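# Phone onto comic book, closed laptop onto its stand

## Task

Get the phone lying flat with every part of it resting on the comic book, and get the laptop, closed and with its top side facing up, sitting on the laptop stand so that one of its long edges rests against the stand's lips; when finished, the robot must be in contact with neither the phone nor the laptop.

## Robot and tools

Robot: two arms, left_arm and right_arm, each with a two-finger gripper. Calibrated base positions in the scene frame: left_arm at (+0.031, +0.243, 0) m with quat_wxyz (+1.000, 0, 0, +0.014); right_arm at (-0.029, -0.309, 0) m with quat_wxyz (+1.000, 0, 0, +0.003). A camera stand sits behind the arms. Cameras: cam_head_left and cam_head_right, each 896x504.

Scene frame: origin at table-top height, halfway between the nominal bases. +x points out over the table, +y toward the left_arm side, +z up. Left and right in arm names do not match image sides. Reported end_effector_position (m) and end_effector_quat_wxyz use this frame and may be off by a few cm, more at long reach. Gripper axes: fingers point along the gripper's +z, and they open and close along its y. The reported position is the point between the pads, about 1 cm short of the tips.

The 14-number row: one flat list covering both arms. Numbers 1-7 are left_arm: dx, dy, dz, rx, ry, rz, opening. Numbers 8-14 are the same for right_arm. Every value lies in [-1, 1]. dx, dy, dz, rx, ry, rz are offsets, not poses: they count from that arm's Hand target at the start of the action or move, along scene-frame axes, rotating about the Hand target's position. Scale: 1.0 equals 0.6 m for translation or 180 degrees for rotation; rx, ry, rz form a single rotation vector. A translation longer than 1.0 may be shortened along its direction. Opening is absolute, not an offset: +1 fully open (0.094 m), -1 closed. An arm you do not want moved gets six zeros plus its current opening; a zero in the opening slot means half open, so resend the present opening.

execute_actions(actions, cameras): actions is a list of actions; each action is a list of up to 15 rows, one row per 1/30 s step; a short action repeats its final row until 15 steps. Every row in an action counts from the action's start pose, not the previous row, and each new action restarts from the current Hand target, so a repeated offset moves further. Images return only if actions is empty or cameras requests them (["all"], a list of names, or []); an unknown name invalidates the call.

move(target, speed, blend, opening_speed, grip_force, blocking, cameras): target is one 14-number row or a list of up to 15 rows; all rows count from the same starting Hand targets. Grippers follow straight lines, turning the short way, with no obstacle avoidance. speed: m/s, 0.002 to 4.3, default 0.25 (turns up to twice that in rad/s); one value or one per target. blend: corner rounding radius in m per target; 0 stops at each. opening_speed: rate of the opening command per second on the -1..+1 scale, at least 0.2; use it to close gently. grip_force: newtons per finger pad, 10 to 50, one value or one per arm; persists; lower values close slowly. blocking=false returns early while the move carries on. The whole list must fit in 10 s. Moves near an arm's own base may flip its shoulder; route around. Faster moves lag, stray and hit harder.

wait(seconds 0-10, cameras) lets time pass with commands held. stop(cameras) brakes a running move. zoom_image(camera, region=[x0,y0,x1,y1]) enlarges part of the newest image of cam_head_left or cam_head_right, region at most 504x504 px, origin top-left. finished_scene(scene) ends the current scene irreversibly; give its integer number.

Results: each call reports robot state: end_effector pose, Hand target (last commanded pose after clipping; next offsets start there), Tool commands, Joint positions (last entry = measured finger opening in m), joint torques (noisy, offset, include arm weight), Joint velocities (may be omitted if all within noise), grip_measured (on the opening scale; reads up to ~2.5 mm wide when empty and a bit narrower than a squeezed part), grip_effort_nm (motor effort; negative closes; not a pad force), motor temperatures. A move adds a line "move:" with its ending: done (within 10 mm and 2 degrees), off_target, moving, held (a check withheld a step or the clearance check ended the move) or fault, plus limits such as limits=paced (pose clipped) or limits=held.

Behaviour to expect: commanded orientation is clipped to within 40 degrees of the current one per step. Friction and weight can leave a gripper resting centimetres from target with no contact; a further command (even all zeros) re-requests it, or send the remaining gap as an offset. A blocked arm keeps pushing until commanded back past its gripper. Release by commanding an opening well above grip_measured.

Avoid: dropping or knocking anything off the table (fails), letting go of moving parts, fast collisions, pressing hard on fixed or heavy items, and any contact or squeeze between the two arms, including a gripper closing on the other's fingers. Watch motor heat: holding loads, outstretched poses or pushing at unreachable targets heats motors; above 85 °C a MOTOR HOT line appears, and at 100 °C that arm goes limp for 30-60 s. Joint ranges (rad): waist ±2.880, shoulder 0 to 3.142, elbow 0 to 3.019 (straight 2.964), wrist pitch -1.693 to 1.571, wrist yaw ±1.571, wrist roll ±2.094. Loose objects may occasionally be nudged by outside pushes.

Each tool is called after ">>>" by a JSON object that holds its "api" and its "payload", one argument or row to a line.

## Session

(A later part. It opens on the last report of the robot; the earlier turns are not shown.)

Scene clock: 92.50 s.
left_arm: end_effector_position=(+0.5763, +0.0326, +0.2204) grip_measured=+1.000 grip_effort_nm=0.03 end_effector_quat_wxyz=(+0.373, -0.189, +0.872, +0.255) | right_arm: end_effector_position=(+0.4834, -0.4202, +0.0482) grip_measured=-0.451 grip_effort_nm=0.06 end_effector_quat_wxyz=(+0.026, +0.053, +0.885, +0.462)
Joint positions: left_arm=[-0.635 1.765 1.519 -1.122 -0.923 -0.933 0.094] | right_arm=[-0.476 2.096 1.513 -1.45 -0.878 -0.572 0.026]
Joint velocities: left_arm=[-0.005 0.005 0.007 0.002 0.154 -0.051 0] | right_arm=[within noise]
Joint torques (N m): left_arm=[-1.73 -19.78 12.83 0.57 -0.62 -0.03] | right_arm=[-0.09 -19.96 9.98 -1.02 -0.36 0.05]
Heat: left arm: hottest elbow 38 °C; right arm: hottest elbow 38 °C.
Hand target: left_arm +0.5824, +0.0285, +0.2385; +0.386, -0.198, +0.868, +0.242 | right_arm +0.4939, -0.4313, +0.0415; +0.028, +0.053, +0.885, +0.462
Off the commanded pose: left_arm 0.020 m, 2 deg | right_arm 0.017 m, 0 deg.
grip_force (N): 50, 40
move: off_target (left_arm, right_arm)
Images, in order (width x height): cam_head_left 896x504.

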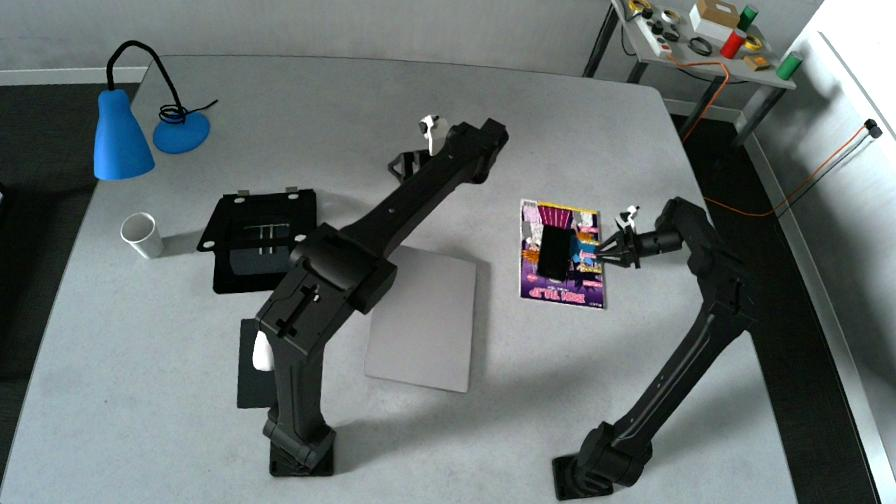

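>>> {"api": "move", "payload": {
  "target": [
    [-0.1,0.1,0.15,0.02,0.08,-0.14,-0.9,0,-0.1,0.3,0,0,0,-0.45],
    [-0.47,0.65,0.15,0.079,0.346,-0.587,-0.9,-0.15,-0.05,0.45,0,0,0,-0.45]
  ],
  "speed": 0.35,
  "blend": [0.03,0],
  "cameras": ["cam_head_left","cam_head_right"]
}}

>>> {"api": "zoom_image", "payload": {
  "camera": "cam_head_left",
  "region": [180, 170, 380, 310]
}}

>>> {"api": "zoom_image", "payload": {
  "camera": "cam_head_left",
  "region": [340, 220, 540, 400]
}}

Scene clock: 105.40 s.
left_arm: end_effector_position=(+0.2915, +0.4078, +0.3025) grip_measured=-0.898 grip_effort_nm=-0.08 end_effector_quat_wxyz=(-0.009, +0.689, +0.725, +0.016) | right_arm: end_effector_position=(+0.4114, -0.4591, +0.3118) grip_measured=-0.451 grip_effort_nm=0.06 end_effector_quat_wxyz=(+0.158, +0.108, +0.900, +0.393)
Joint positions: left_arm=[0.522 1.135 1.26 -1.671 -0.026 2.071 0.005] | right_arm=[-0.621 1.569 1.536 -1.673 -0.867 -0.439 0.026]
Joint torques (N m): left_arm=[-1.73 -7.47 16.5 -0.17 -0.1 0.07] | right_arm=[-0.38 -17.79 7.5 -0.39 -0.54 0.18]
Heat: left arm: hottest elbow 38 °C; right arm: hottest elbow 39 °C.
Hand target: left_arm +0.3004, +0.4185, +0.3285; +0.000, +0.707, +0.707, -0.001 | right_arm +0.4039, -0.4614, +0.3115; +0.028, +0.053, +0.885, +0.462
Off the commanded pose: left_arm 0.030 m, 4 deg | right_arm 0.008 m, 18 deg.
joint sent to its limit (left arm) — joint 4 (wrist pitch), lower limit; joint 6 (wrist roll), upper limit. The joint targets are off in orientation, not in position.
joint sent to its limit (right arm) — joint 4 (wrist pitch), lower limit. The joint targets are off in orientation, not in position.
grip_force (N): 50, 40
move: off_target (left_arm, right_arm)

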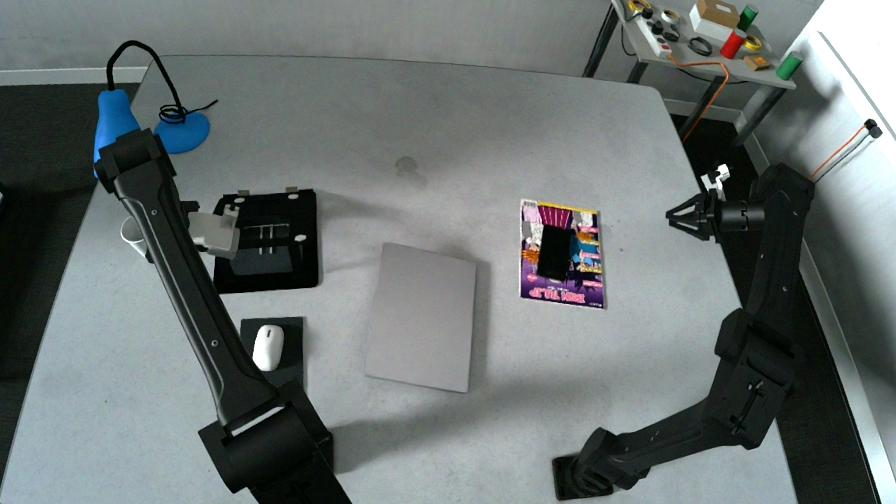

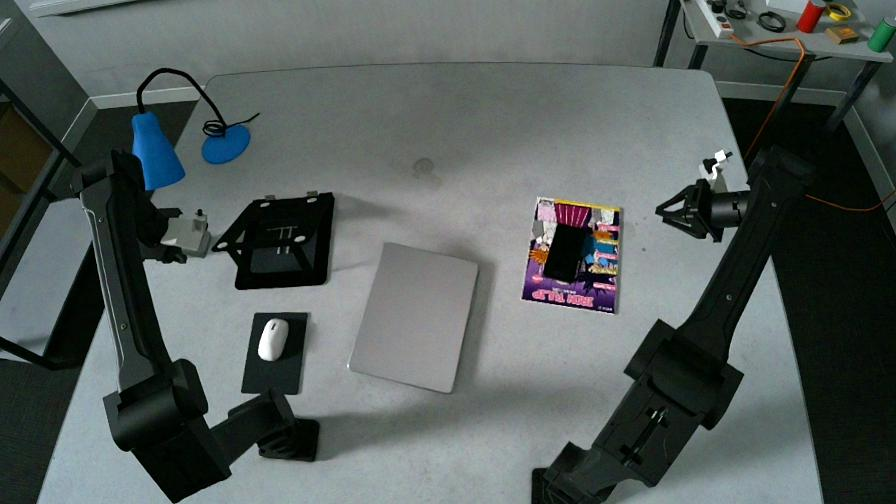

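Scaled by 2.520.

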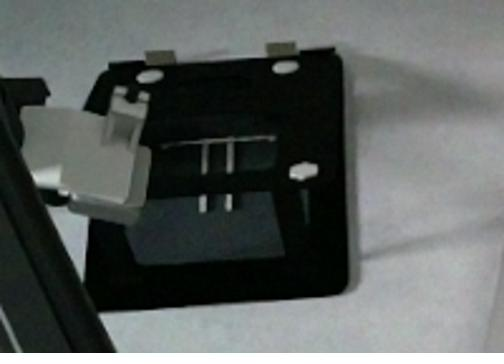

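Scaled by 2.520.

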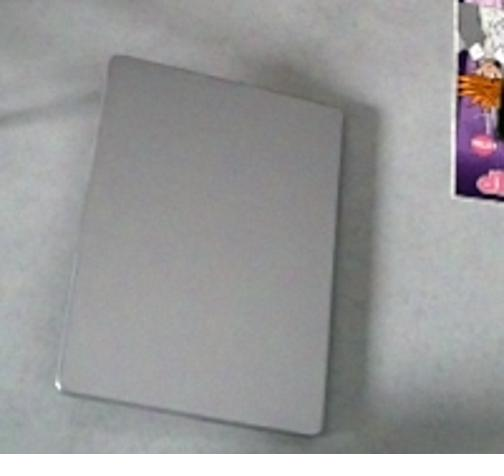

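>>> {"api": "move", "payload": {
  "target": [
    [0,0,0,0,0,0,-0.9,0.1,0.3,-0.1,-0.303,0.037,0,-0.95],
    [0,0,0,0,0,0,-0.9,0.235,0.594,-0.30,-0.303,0.037,0,-0.95]
  ],
  "speed": 0.3,
  "blend": [0.03,0],
  "cameras": ["cam_head_left"]
}}

>>> {"api": "zoom_image", "payload": {
  "camera": "cam_head_left",
  "region": [340, 180, 560, 400]
}}

Scene clock: 132.77 s.
left_arm: end_effector_position=(+0.2915, +0.4078, +0.3025) grip_measured=-0.898 grip_effort_nm=-0.08 end_effector_quat_wxyz=(-0.010, +0.689, +0.725, +0.016) | right_arm: end_effector_position=(+0.5278, -0.1109, +0.1275) grip_measured=-0.949 grip_effort_nm=-0.08 end_effector_quat_wxyz=(-0.010, +0.056, +0.998, -0.002)
Joint positions: left_arm=[0.522 1.135 1.26 -1.671 -0.027 2.072 0.005] | right_arm=[0.337 1.944 1.725 -1.372 -0.005 0.454 0.002]
Joint torques (N m): left_arm=[-0.56 -7.3 16.32 0.01 -0.1 0.15] | right_arm=[0.56 -21.13 12.66 -0.03 0.12 0.24]
Motor temperatures (°C): left_arm=[22 28 40 23 27 24 27] | right_arm=[26 37 40 25 25 23 25]
Heat: left arm: hottest elbow 40 °C; right arm: hottest elbow 40 °C.
Hand target: left_arm +0.3004, +0.4185, +0.3285; +0.000, +0.707, +0.707, -0.001 | right_arm +0.5450, -0.1051, +0.1315; +0.000, +0.060, +0.998, +0.001
Off the commanded pose: left_arm 0.030 m, 4 deg | right_arm 0.019 m, 1 deg.
joint sent to its limit (left arm) — joint 4 (wrist pitch), lower limit; joint 6 (wrist roll), upper limit. The joint targets are off in orientation, not in position.
grip_force (N): 50, 40
move: off_target (left_arm, right_arm)
Images, in order (width x height): cam_head_left 896x504.

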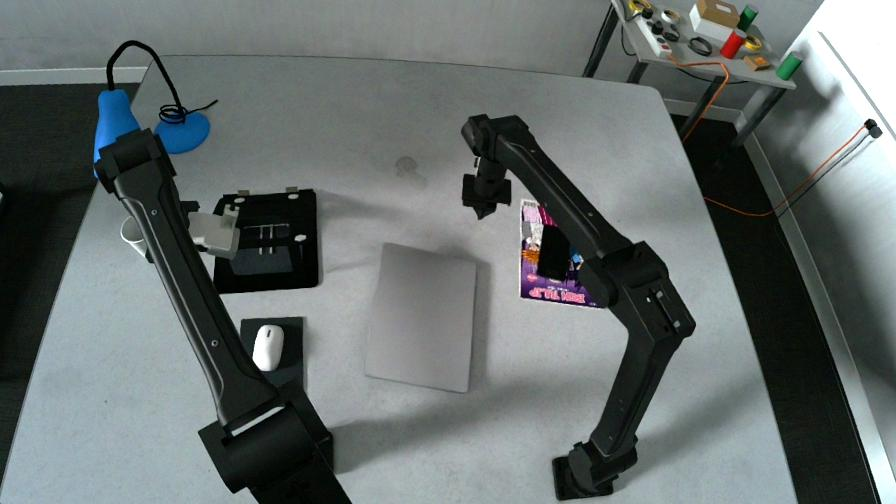

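Scaled by 2.291.

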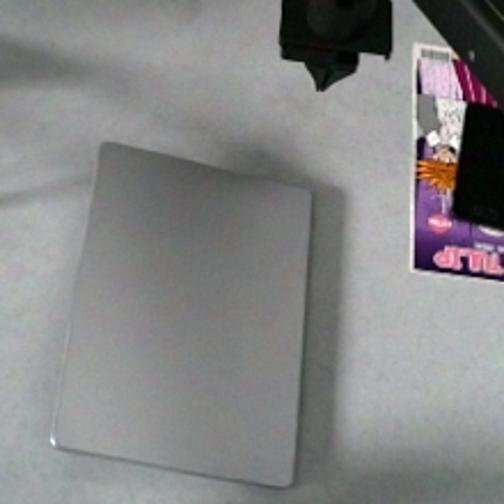

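>>> {"api": "move", "payload": {
  "target": [
    [0,0,0,0,0,0,-0.9,-0.035,0.035,-0.05,0,0,0,-0.95],
    [0,0,0,0,0,0,-0.9,-0.035,0.035,-0.205,0,0,0,-0.95]
  ],
  "speed": 0.12,
  "blend": [0.01,0],
  "cameras": ["cam_head_left"]
}}

>>> {"api": "zoom_image", "payload": {
  "camera": "cam_head_left",
  "region": [340, 180, 560, 400]
}}

Scene clock: 138.30 s.
left_arm: end_effector_position=(+0.2915, +0.4078, +0.3025) grip_measured=-0.898 grip_effort_nm=-0.08 end_effector_quat_wxyz=(-0.010, +0.689, +0.725, +0.016) | right_arm: end_effector_position=(+0.5281, -0.0863, +0.0286) grip_measured=-0.949 grip_effort_nm=-0.08 end_effector_quat_wxyz=(+0.012, +0.060, +0.998, +0.008)
Joint positions: left_arm=[0.522 1.135 1.26 -1.671 -0.027 2.072 0.005] | right_arm=[0.375 2.024 1.577 -1.097 -0.004 0.5 0.002]
Joint torques (N m): left_arm=[-0.5 -7.94 16.53 -0.12 -0.08 0.14] | right_arm=[1.03 -21.77 7.31 0.54 0.11 0.21]
Heat: left arm: hottest elbow 40 °C; right arm: hottest elbow 41 °C.
Hand target: left_arm +0.3004, +0.4185, +0.3285; +0.000, +0.707, +0.707, -0.001 | right_arm +0.5239, -0.0840, +0.0084; +0.000, +0.060, +0.998, +0.001
Off the commanded pose: left_arm 0.030 m, 4 deg | right_arm 0.021 m, 2 deg.
joint sent to its limit (left arm) — joint 4 (wrist pitch), lower limit; joint 6 (wrist roll), upper limit. The joint targets are off in orientation, not in position.
grip_force (N): 50, 40
move: off_target (left_arm, right_arm)
Images, in order (width x height): cam_head_left 896x504.

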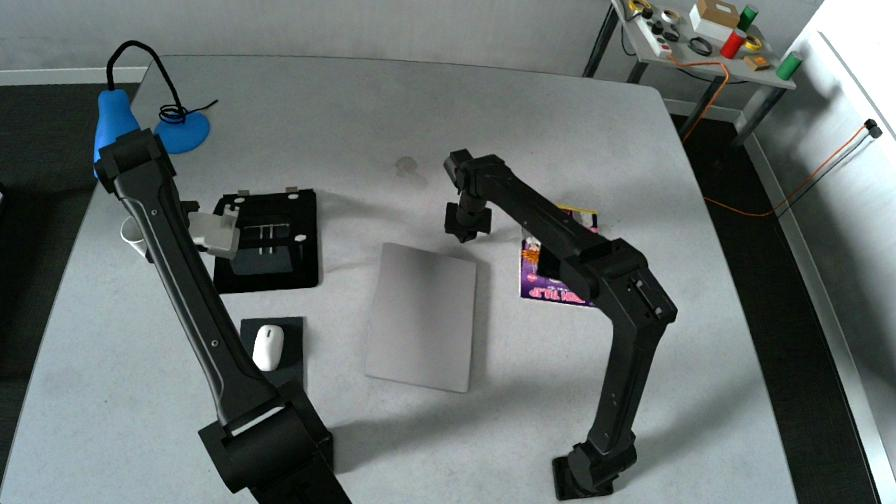

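Scaled by 2.291.

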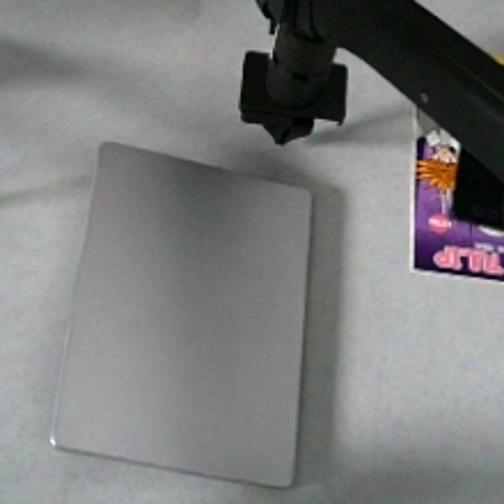

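>>> {"api": "move", "payload": {
  "target": [
    [0,0,0,0,0,0,-0.9,-0.03,0.0,-0.03,0,0,0,-0.95],
    [0,0,0,0,0,0,-0.9,-0.17,0,-0.03,0,0,0,-0.95]
  ],
  "speed": 0.08,
  "blend": [0.005,0],
  "cameras": ["cam_head_left"]
}}

>>> {"api": "zoom_image", "payload": {
  "camera": "cam_head_left",
  "region": [340, 180, 560, 400]
}}

Scene clock: 143.40 s.
left_arm: end_effector_position=(+0.2915, +0.4078, +0.3025) grip_measured=-0.898 grip_effort_nm=-0.08 end_effector_quat_wxyz=(-0.010, +0.689, +0.725, +0.016) | right_arm: end_effector_position=(+0.4536, -0.0993, +0.0124) grip_measured=-0.949 grip_effort_nm=-0.06 end_effector_quat_wxyz=(+0.032, +0.078, +0.996, +0.008)
Joint positions: left_arm=[0.522 1.135 1.26 -1.671 -0.027 2.072 0.005] | right_arm=[0.412 1.858 1.262 -0.91 0.017 0.573 0.002]
Joint torques (N m): left_arm=[-0.56 -8 16.36 0.08 -0.12 0.09] | right_arm=[3.66 -19.02 4.46 0.01 -0.52 0.2]
Heat: left arm: hottest elbow 40 °C; right arm: hottest elbow 40 °C.
Hand target: left_arm +0.3004, +0.4185, +0.3285; +0.000, +0.707, +0.707, -0.001 | right_arm +0.4219, -0.0839, -0.0096; +0.000, +0.060, +0.998, +0.002
Off the commanded pose: left_arm 0.030 m, 4 deg | right_arm 0.042 m, 4 deg.
joint sent to its limit (left arm) — joint 4 (wrist pitch), lower limit; joint 6 (wrist roll), upper limit. The joint targets are off in orientation, not in position.
grip_force (N): 50, 40
move: off_target (left_arm, right_arm)
Images, in order (width x height): cam_head_left 896x504.

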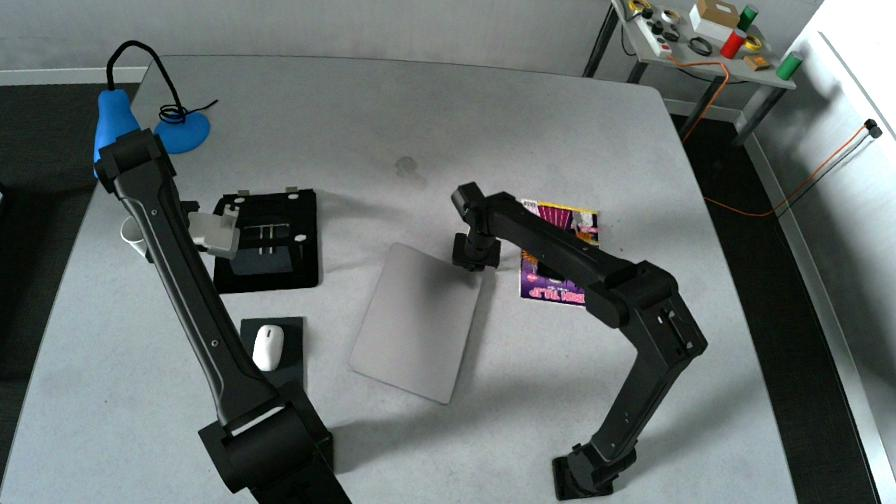

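Scaled by 2.291.

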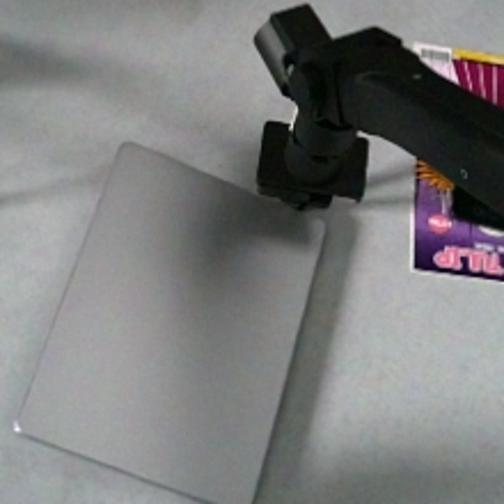

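>>> {"api": "move", "payload": {
  "target": [
    [0,0,0,0,0,0,-0.9,-0.12,-0.07,0.02,0,0,0,-0.95]
  ],
  "speed": 0.08,
  "cameras": ["cam_head_left"]
}}

>>> {"api": "zoom_image", "payload": {
  "camera": "cam_head_left",
  "region": [320, 200, 560, 420]
}}

Scene clock: 150.33 s.
left_arm: end_effector_position=(+0.2915, +0.4078, +0.3025) grip_measured=-0.898 grip_effort_nm=-0.08 end_effector_quat_wxyz=(-0.010, +0.689, +0.725, +0.016) | right_arm: end_effector_position=(+0.3670, -0.1302, +0.0114) grip_measured=-0.949 grip_effort_nm=-0.06 end_effector_quat_wxyz=(+0.014, +0.072, +0.997, +0.004)
Joint positions: left_arm=[0.522 1.135 1.26 -1.671 -0.027 2.072 0.005] | right_arm=[0.423 1.679 0.999 -0.862 0.006 0.573 0.002]
Joint torques (N m): left_arm=[-0.32 -7.18 16.55 -0.18 -0.15 0.06] | right_arm=[2.02 -16.44 4.88 0.21 -0.21 0.12]
Heat: left arm: hottest elbow 41 °C; right arm: hottest elbow 39 °C.
Hand target: left_arm +0.3004, +0.4185, +0.3285; +0.000, +0.707, +0.707, -0.001 | right_arm +0.3498, -0.1259, +0.0024; +0.000, +0.060, +0.998, +0.002
Off the commanded pose: left_arm 0.030 m, 4 deg | right_arm 0.020 m, 2 deg.
joint sent to its limit (left arm) — joint 4 (wrist pitch), lower limit; joint 6 (wrist roll), upper limit. The joint targets are off in orientation, not in position.
grip_force (N): 50, 40
move: off_target (left_arm, right_arm)
Images, in order (width x height): cam_head_left 896x504.

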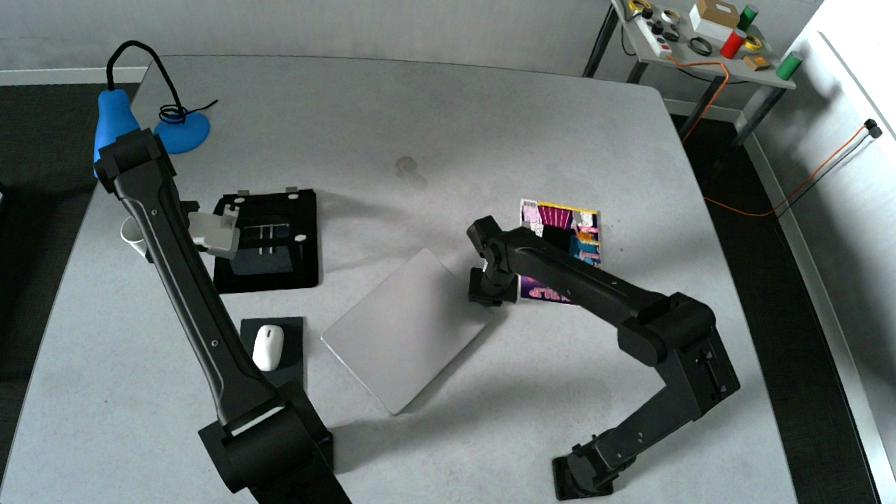

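Scaled by 2.100.

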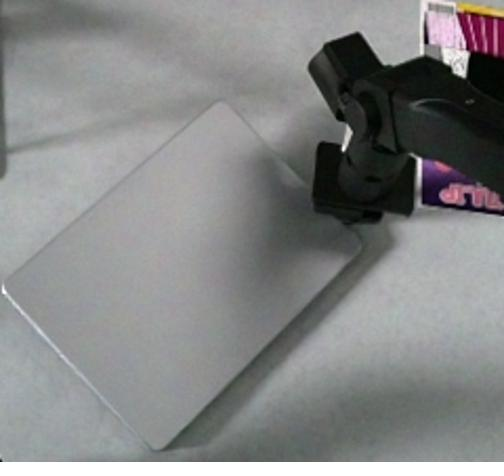

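>>> {"api": "move", "payload": {
  "target": [
    [0,0,0,0,0,0,-0.9,-0.12,-0.06,0.006,0,0,0,-0.95]
  ],
  "speed": 0.08,
  "cameras": ["cam_head_left"]
}}

>>> {"api": "zoom_image", "payload": {
  "camera": "cam_head_left",
  "region": [320, 200, 560, 420]
}}

Scene clock: 154.37 s.
left_arm: end_effector_position=(+0.2915, +0.4078, +0.3025) grip_measured=-0.898 grip_effort_nm=-0.08 end_effector_quat_wxyz=(-0.010, +0.689, +0.725, +0.016) | right_arm: end_effector_position=(+0.2878, -0.1629, +0.0106) grip_measured=-0.949 grip_effort_nm=-0.06 end_effector_quat_wxyz=(+0.005, +0.069, +0.998, +0.003)
Joint positions: left_arm=[0.522 1.135 1.26 -1.671 -0.027 2.072 0.005] | right_arm=[0.429 1.496 0.767 -0.83 0 0.573 0.002]
Joint torques (N m): left_arm=[-0.97 -7.82 16.46 -0.01 -0.13 0.12] | right_arm=[1.44 -12.98 4.98 0.39 -0.01 0.11]
Heat: left arm: hottest elbow 41 °C; right arm: hottest elbow 39 °C.
Hand target: left_arm +0.3004, +0.4185, +0.3285; +0.000, +0.707, +0.707, -0.001 | right_arm +0.2778, -0.1620, +0.0060; +0.000, +0.060, +0.998, +0.001
Off the commanded pose: left_arm 0.030 m, 4 deg | right_arm 0.011 m, 1 deg.
joint sent to its limit (left arm) — joint 4 (wrist pitch), lower limit; joint 6 (wrist roll), upper limit. The joint targets are off in orientation, not in position.
grip_force (N): 50, 40
move: off_target (left_arm, right_arm)
Images, in order (width x height): cam_head_left 896x504.

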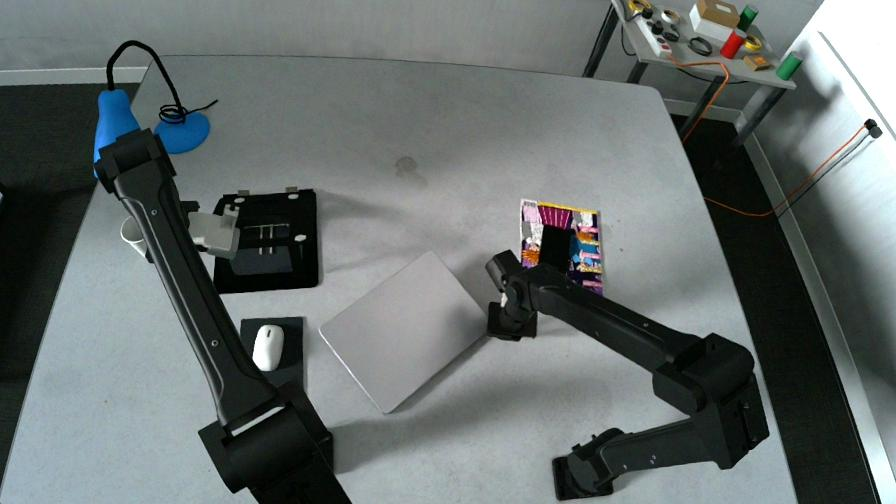

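Scaled by 2.100.

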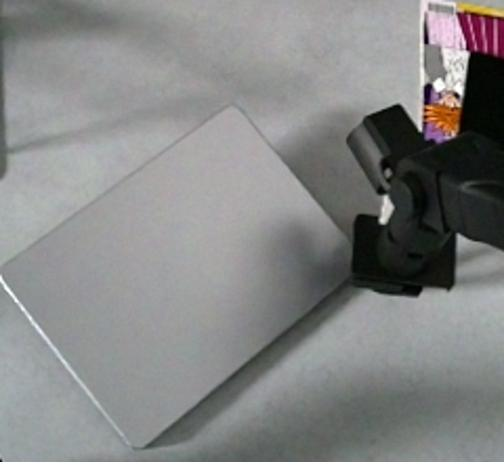

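>>> {"api": "move", "payload": {
  "target": [
    [0,0,0,0,0,0,-0.9,0,-0.01,0.2,0,0,0,-0.95],
    [0,0,0,0,0,0,-0.9,0.40,0.32,0.2,0,0,0,-0.95],
    [0,0,0,0,0,0,-0.9,0.42,0.345,0.005,0,0,0,-0.95]
  ],
  "speed": [0.2,0.3,0.12],
  "blend": [0.02,0.01,0],
  "cameras": ["cam_head_left"]
}}

>>> {"api": "zoom_image", "payload": {
  "camera": "cam_head_left",
  "region": [320, 200, 560, 420]
}}

Scene clock: 163.80 s.
left_arm: end_effector_position=(+0.2915, +0.4078, +0.3025) grip_measured=-0.898 grip_effort_nm=-0.08 end_effector_quat_wxyz=(-0.010, +0.689, +0.725, +0.016) | right_arm: end_effector_position=(+0.5252, +0.0327, +0.0207) grip_measured=-0.949 grip_effort_nm=-0.06 end_effector_quat_wxyz=(-0.002, +0.062, +0.998, +0.000)
Joint positions: left_arm=[0.522 1.135 1.26 -1.671 -0.027 2.072 0.005] | right_arm=[0.548 2.18 1.822 -1.217 -0.002 0.678 0.002]
Joint torques (N m): left_arm=[-0.79 -7.41 16.53 -0.03 -0.13 0.11] | right_arm=[1.38 -22.89 10.15 0.5 0.06 0.24]
Heat: left arm: hottest elbow 41 °C; right arm: hottest elbow 39 °C.
Hand target: left_arm +0.3004, +0.4185, +0.3285; +0.000, +0.707, +0.707, -0.001 | right_arm +0.5298, +0.0450, +0.0090; +0.000, +0.060, +0.998, +0.001
Off the commanded pose: left_arm 0.030 m, 4 deg | right_arm 0.018 m, 0 deg.
joint sent to its limit (left arm) — joint 4 (wrist pitch), lower limit; joint 6 (wrist roll), upper limit. The joint targets are off in orientation, not in position.
grip_force (N): 50, 40
move: off_target (left_arm, right_arm)
Images, in order (width x height): cam_head_left 896x504.

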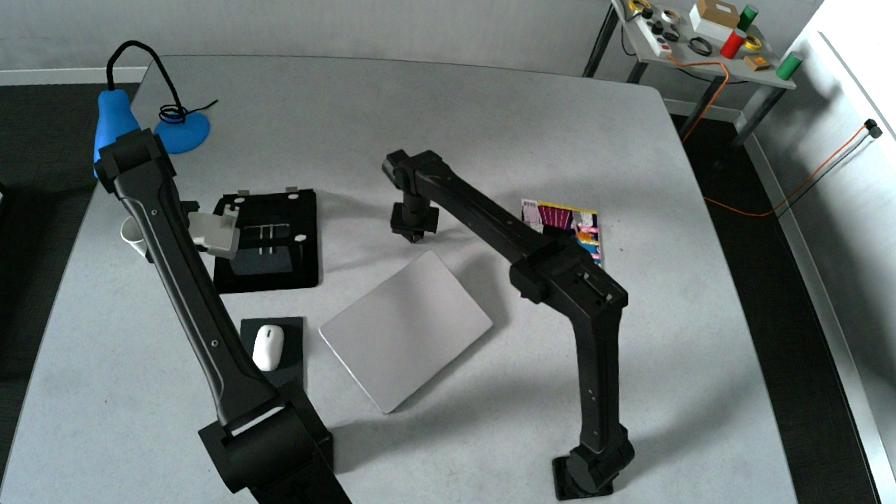

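Scaled by 2.100.

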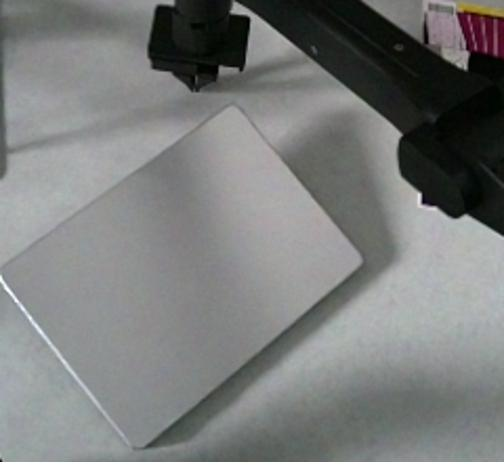

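>>> {"api": "move", "payload": {
  "target": [
    [0,0,0,0,0,0,-0.9,-0.02,-0.01,-0.018,0,0,0,-0.95],
    [0,0,0,0,0,0,-0.9,-0.25,-0.09,-0.012,0,0,0,-0.95]
  ],
  "speed": 0.08,
  "blend": [0.01,0],
  "cameras": ["cam_head_left"]
}}

>>> {"api": "zoom_image", "payload": {
  "camera": "cam_head_left",
  "region": [320, 200, 560, 420]
}}

Scene clock: 169.20 s.
left_arm: end_effector_position=(+0.2915, +0.4078, +0.3025) grip_measured=-0.898 grip_effort_nm=-0.08 end_effector_quat_wxyz=(-0.010, +0.689, +0.725, +0.016) | right_arm: end_effector_position=(+0.3977, -0.0129, +0.0128) grip_measured=-0.949 grip_effort_nm=-0.06 end_effector_quat_wxyz=(+0.012, +0.065, +0.998, +0.007)
Joint positions: left_arm=[0.522 1.135 1.26 -1.671 -0.027 2.072 0.005] | right_arm=[0.604 1.861 1.27 -0.951 0.004 0.74 0.002]
Joint torques (N m): left_arm=[-0.73 -7.06 16.49 -0.01 -0.1 0.08] | right_arm=[2.14 -20.07 5.23 0.36 -0.11 0.26]
Heat: left arm: hottest elbow 41 °C; right arm: hottest elbow 39 °C.
Hand target: left_arm +0.3004, +0.4185, +0.3285; +0.000, +0.707, +0.707, -0.001 | right_arm +0.3799, -0.0089, +0.0018; +0.000, +0.060, +0.998, +0.001
Off the commanded pose: left_arm 0.030 m, 4 deg | right_arm 0.021 m, 2 deg.
joint sent to its limit (left arm) — joint 4 (wrist pitch), lower limit; joint 6 (wrist roll), upper limit. The joint targets are off in orientation, not in position.
grip_force (N): 50, 40
move: off_target (left_arm, right_arm); blend cut to 0.0084 m at target 1
Images, in order (width x height): cam_head_left 896x504.

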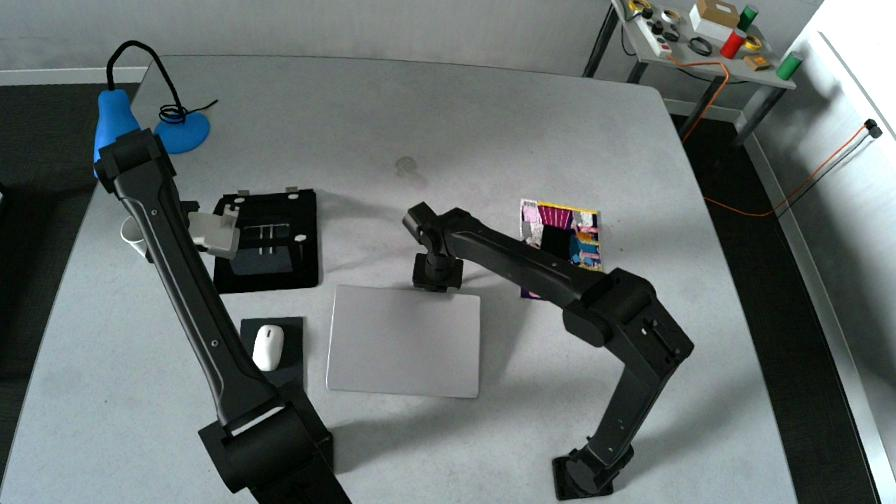

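Scaled by 2.100.

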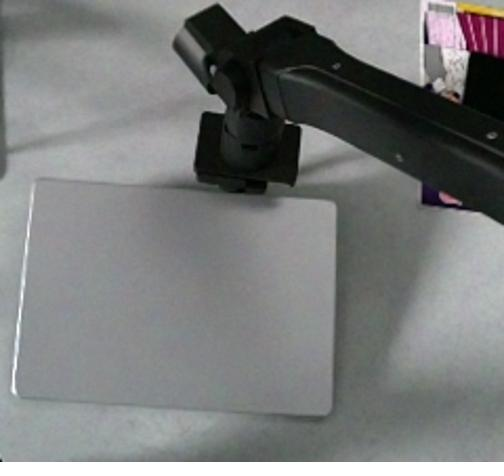

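>>> {"api": "move", "payload": {
  "target": [
    [0,0,0.05,0,0,0,0.0,0,0,0.25,0,0,0,-0.95],
    [0.115,-0.05,-0.24,0.0154,-0.35,0.025,0.3,-0.1,-0.35,0.45,0,0,0,-0.95]
  ],
  "speed": 0.25,
  "blend": [0.03,0],
  "cameras": ["cam_head_left","cam_head_right"]
}}

>>> {"api": "zoom_image", "payload": {
  "camera": "cam_head_left",
  "region": [180, 170, 380, 310]
}}

>>> {"api": "zoom_image", "payload": {
  "camera": "cam_head_right",
  "region": [180, 170, 380, 310]
}}

Scene clock: 183.57 s.
left_arm: end_effector_position=(+0.3688, +0.3884, +0.1880) grip_measured=+0.297 grip_effort_nm=0.13 end_effector_quat_wxyz=(+0.351, +0.579, +0.627, +0.385) | right_arm: end_effector_position=(+0.3251, -0.2141, +0.2731) grip_measured=-0.949 grip_effort_nm=-0.06 end_effector_quat_wxyz=(+0.006, +0.059, +0.998, +0.003)
Joint positions: left_arm=[0.598 0.811 0.419 -0.149 0.476 1.845 0.061] | right_arm=[0.258 1.288 1.308 -1.578 -0.001 0.382 0.002]
Joint torques (N m): left_arm=[-1.38 -3.08 10.02 2.39 0.07 -0.14] | right_arm=[-0.15 -12.45 8.03 -0.17 -0.01 0.08]
Heat: left arm: hottest elbow 42 °C; right arm: hottest shoulder 39 °C.
Hand target: left_arm +0.3694, +0.3883, +0.1845; +0.353, +0.576, +0.629, +0.385 | right_arm +0.3199, -0.2190, +0.2719; +0.000, +0.060, +0.998, +0.002
Off the commanded pose: left_arm 0.004 m, 0 deg | right_arm 0.007 m, 1 deg.
grip_force (N): 50, 40
move: done

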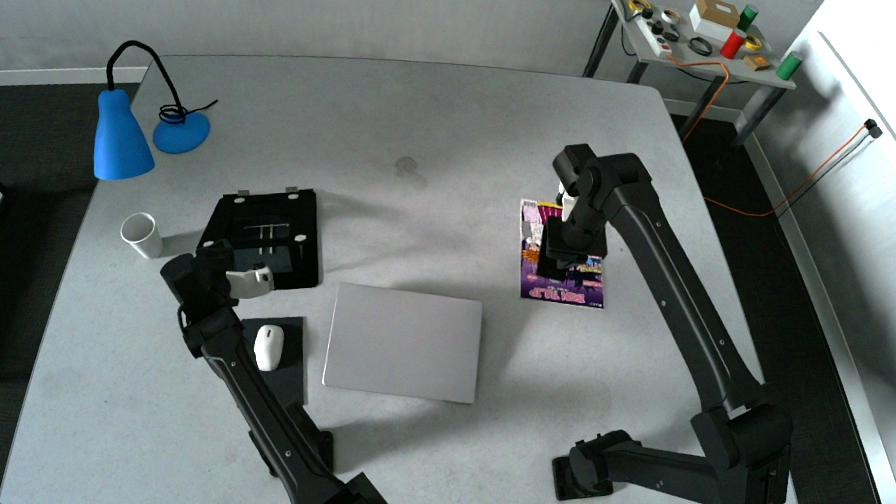

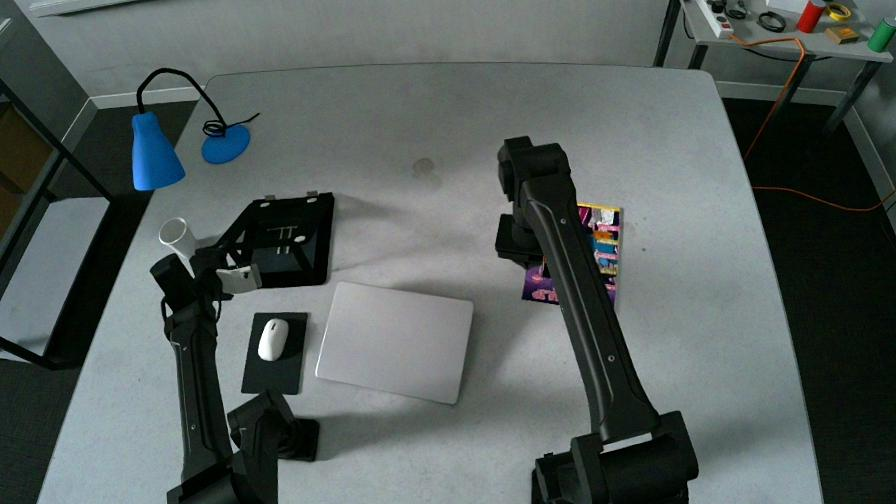

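Scaled by 2.520.

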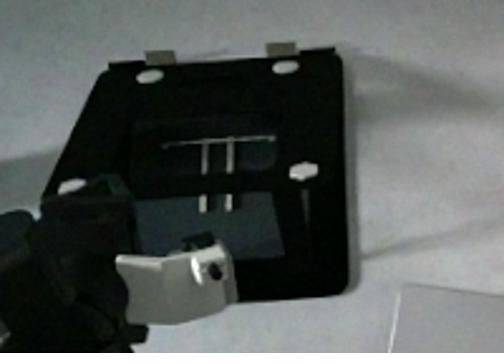

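Scaled by 2.520.

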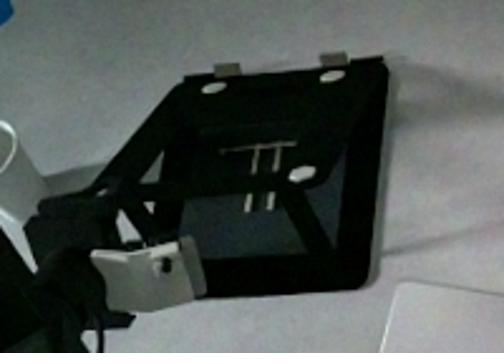

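>>> {"api": "move", "payload": {
  "target": [0,-0.095,-0.012,0,0,0,0.3,0,0,0,0,0,0,-0.95],
  "speed": 0.15,
  "cameras": ["cam_head_left","cam_head_right"]
}}

>>> {"api": "zoom_image", "payload": {
  "camera": "cam_head_left",
  "region": [180, 190, 340, 310]
}}

>>> {"api": "zoom_image", "payload": {
  "camera": "cam_head_right",
  "region": [180, 190, 340, 310]
}}

Scene clock: 189.70 s.
left_arm: end_effector_position=(+0.3688, +0.3362, +0.1753) grip_measured=+0.298 grip_effort_nm=0.13 end_effector_quat_wxyz=(+0.346, +0.577, +0.634, +0.381) | right_arm: end_effector_position=(+0.3251, -0.2141, +0.2731) grip_measured=-0.949 grip_effort_nm=-0.05 end_effector_quat_wxyz=(+0.006, +0.059, +0.998, +0.003)
Joint positions: left_arm=[0.376 0.713 0.349 -0.147 0.272 1.722 0.061] | right_arm=[0.258 1.288 1.308 -1.578 -0.001 0.382 0.002]
Joint torques (N m): left_arm=[-3.14 -3.43 10.04 2.28 -0.02 -0.24] | right_arm=[-0.15 -12.51 8.06 -0.2 -0.01 0.09]
Heat: left arm: hottest elbow 41 °C; right arm: hottest shoulder 38 °C.
Hand target: left_arm +0.3694, +0.3314, +0.1773; +0.353, +0.576, +0.629, +0.385 | right_arm +0.3199, -0.2190, +0.2719; +0.000, +0.060, +0.998, +0.002
Off the commanded pose: left_arm 0.005 m, 1 deg | right_arm 0.007 m, 1 deg.
grip_force (N): 50, 40
move: done

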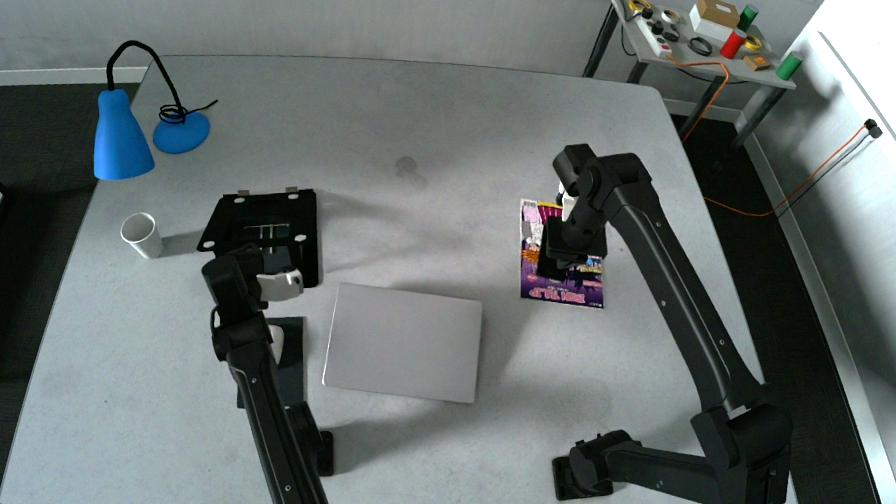

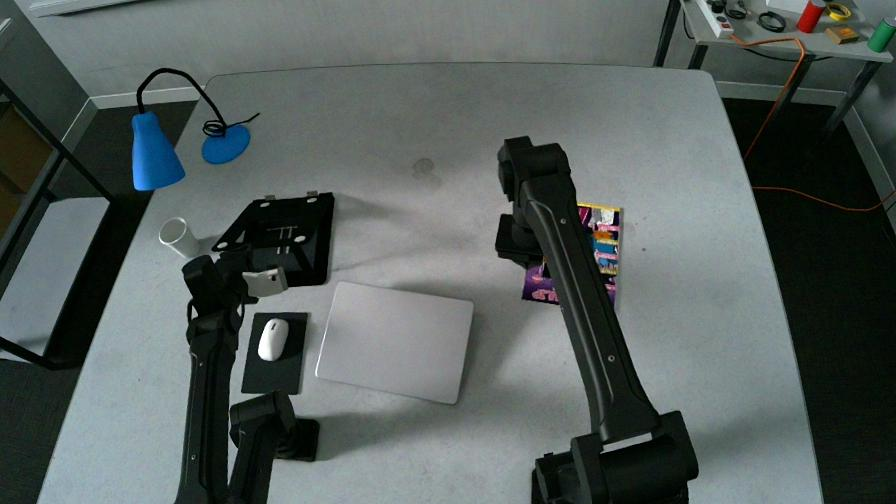

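Scaled by 3.150.

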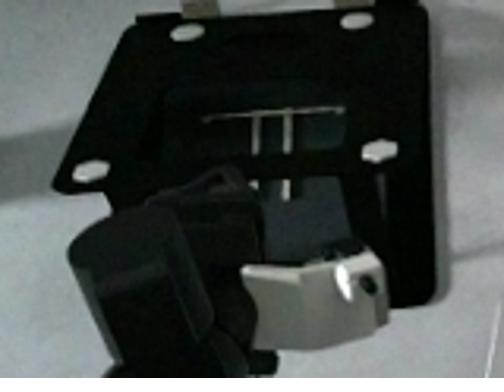

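Scaled by 3.150.

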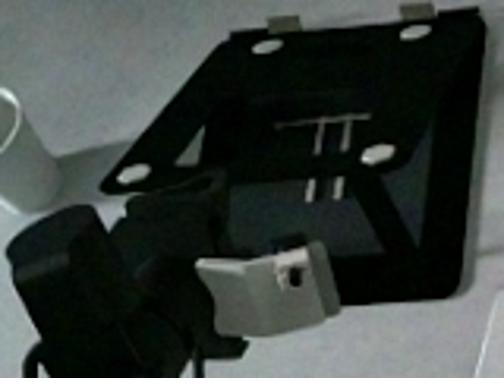

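>>> {"api": "move", "payload": {
  "target": [0.126,0.011,-0.064,0,0,0,0.3,0,0,0,0,0,0,-0.95],
  "speed": 0.08,
  "cameras": ["cam_head_left","cam_head_right"]
}}

>>> {"api": "zoom_image", "payload": {
  "camera": "cam_head_left",
  "region": [180, 190, 340, 310]
}}

>>> {"api": "zoom_image", "payload": {
  "camera": "cam_head_right",
  "region": [180, 190, 340, 310]
}}

Scene clock: 195.17 s.
left_arm: end_effector_position=(+0.4193, +0.3356, +0.1125) grip_measured=+0.298 grip_effort_nm=0.12 end_effector_quat_wxyz=(+0.336, +0.583, +0.644, +0.364) | right_arm: end_effector_position=(+0.3251, -0.2141, +0.2731) grip_measured=-0.949 grip_effort_nm=-0.06 end_effector_quat_wxyz=(+0.006, +0.059, +0.998, +0.003)
Joint positions: left_arm=[0.293 1.092 0.349 0.197 0.199 1.681 0.061] | right_arm=[0.258 1.288 1.308 -1.578 -0.001 0.382 0.002]
Joint torques (N m): left_arm=[-1.96 -5.36 14.43 2.35 -0.04 -0.12] | right_arm=[-0.15 -12.51 8.06 -0.18 -0.01 0.09]
Heat: left arm: hottest elbow 41 °C; right arm: hottest shoulder 38 °C.
Hand target: left_arm +0.4450, +0.3381, +0.1389; +0.353, +0.576, +0.629, +0.385 | right_arm +0.3199, -0.2190, +0.2719; +0.000, +0.060, +0.998, +0.002
Off the commanded pose: left_arm 0.037 m, 4 deg | right_arm 0.007 m, 1 deg.
grip_force (N): 50, 40
move: off_target (left_arm)

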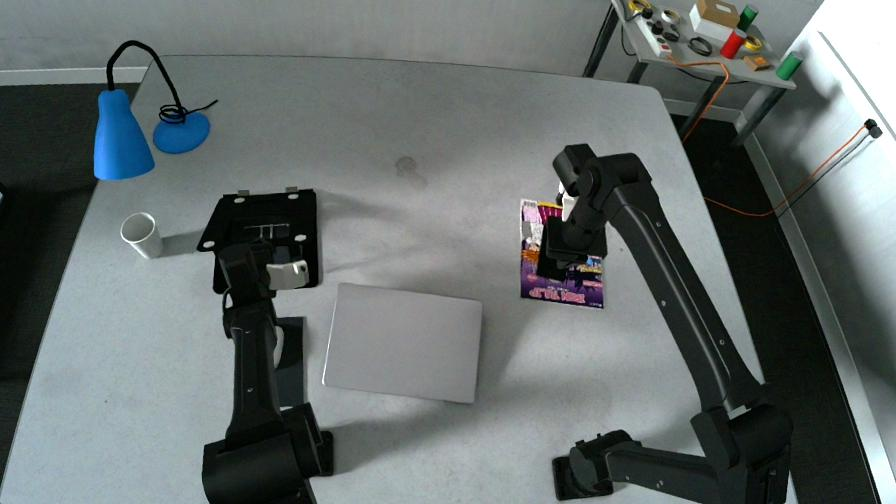

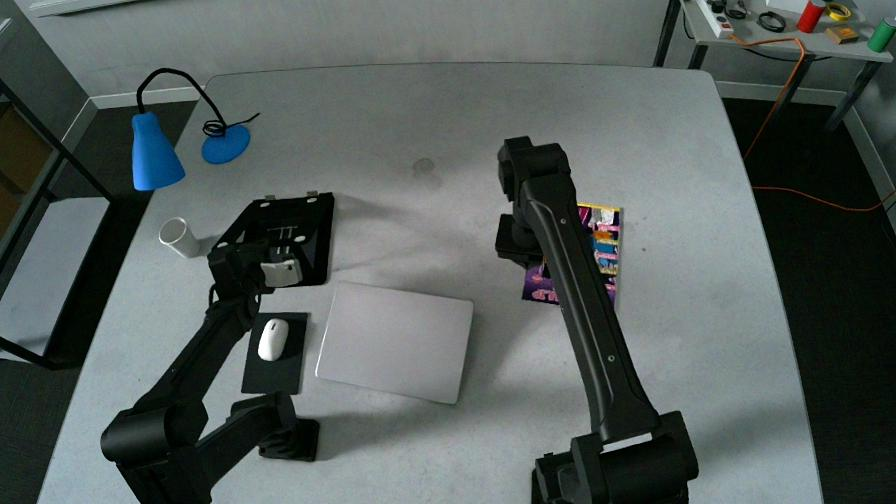

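Scaled by 3.150.

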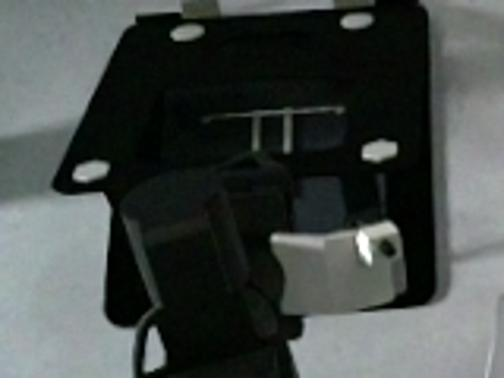

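Scaled by 3.150.

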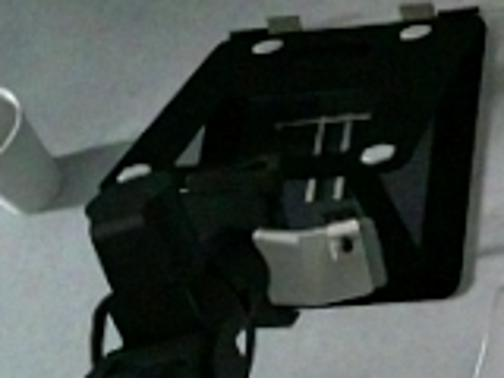

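>>> {"api": "move", "payload": {
  "target": [
    [-0.1,-0.01,0.02,0,0,0,0.3,0,0,0,0,0,0,-0.95],
    [-0.1,-0.01,0.085,0,0,0,0.5,0,0,0,0,0,0,-0.95],
    [0.015,0.0,0.045,0,0,0,0.5,0,0,0,0,0,0,-0.95]
  ],
  "speed": 0.08,
  "cameras": ["cam_head_left","cam_head_right"]
}}

>>> {"api": "zoom_image", "payload": {
  "camera": "cam_head_left",
  "region": [180, 190, 340, 310]
}}

>>> {"api": "zoom_image", "payload": {
  "camera": "cam_head_right",
  "region": [180, 190, 340, 310]
}}

Scene clock: 203.13 s.
left_arm: end_effector_position=(+0.4244, +0.3347, +0.1317) grip_measured=+0.498 grip_effort_nm=0.13 end_effector_quat_wxyz=(+0.333, +0.585, +0.647, +0.359) | right_arm: end_effector_position=(+0.3251, -0.2141, +0.2731) grip_measured=-0.949 grip_effort_nm=-0.06 end_effector_quat_wxyz=(+0.006, +0.059, +0.998, +0.003)
Joint positions: left_arm=[0.284 1.046 0.397 0.089 0.191 1.677 0.07] | right_arm=[0.258 1.288 1.308 -1.578 -0.001 0.382 0.002]
Joint torques (N m): left_arm=[-2.55 -5.25 15.73 2.37 -0.05 -0.17] | right_arm=[-0.15 -12.45 8.03 -0.17 -0.01 0.09]
Heat: left arm: hottest elbow 42 °C; right arm: hottest shoulder 38 °C.
Hand target: left_arm +0.4540, +0.3380, +0.1658; +0.353, +0.576, +0.629, +0.385 | right_arm +0.3199, -0.2190, +0.2719; +0.000, +0.060, +0.998, +0.002
Off the commanded pose: left_arm 0.045 m, 4 deg | right_arm 0.007 m, 1 deg.
grip_force (N): 50, 40
move: off_target (left_arm); target 2's new opening was sent with left_arm's hand 0.046 m and 4 deg from that target

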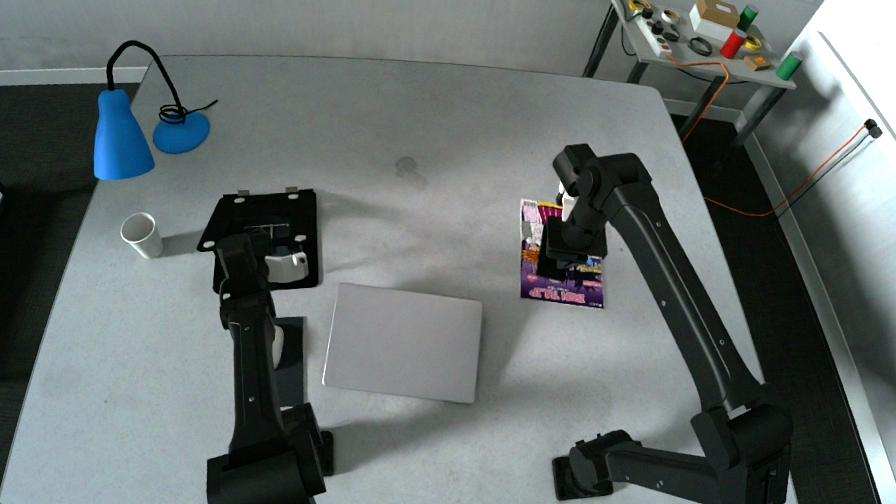

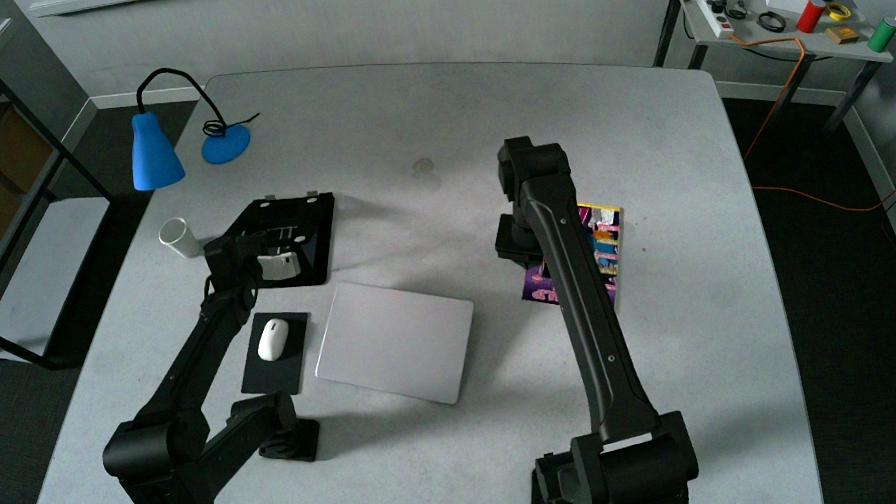

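Scaled by 3.150.

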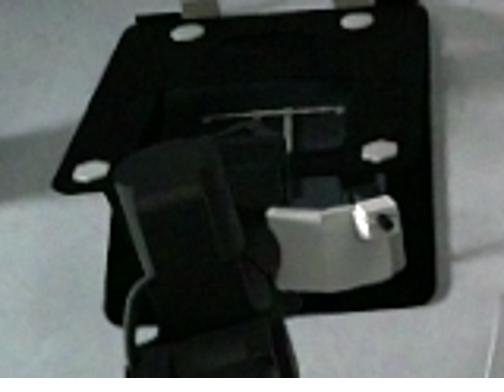

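Scaled by 3.150.

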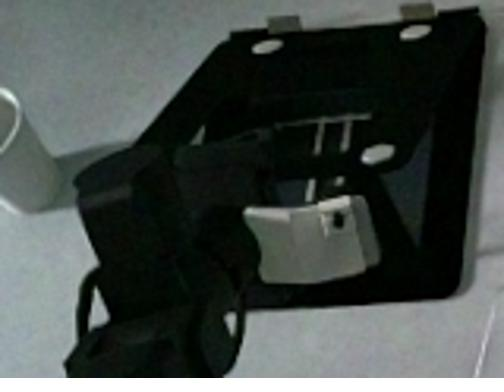

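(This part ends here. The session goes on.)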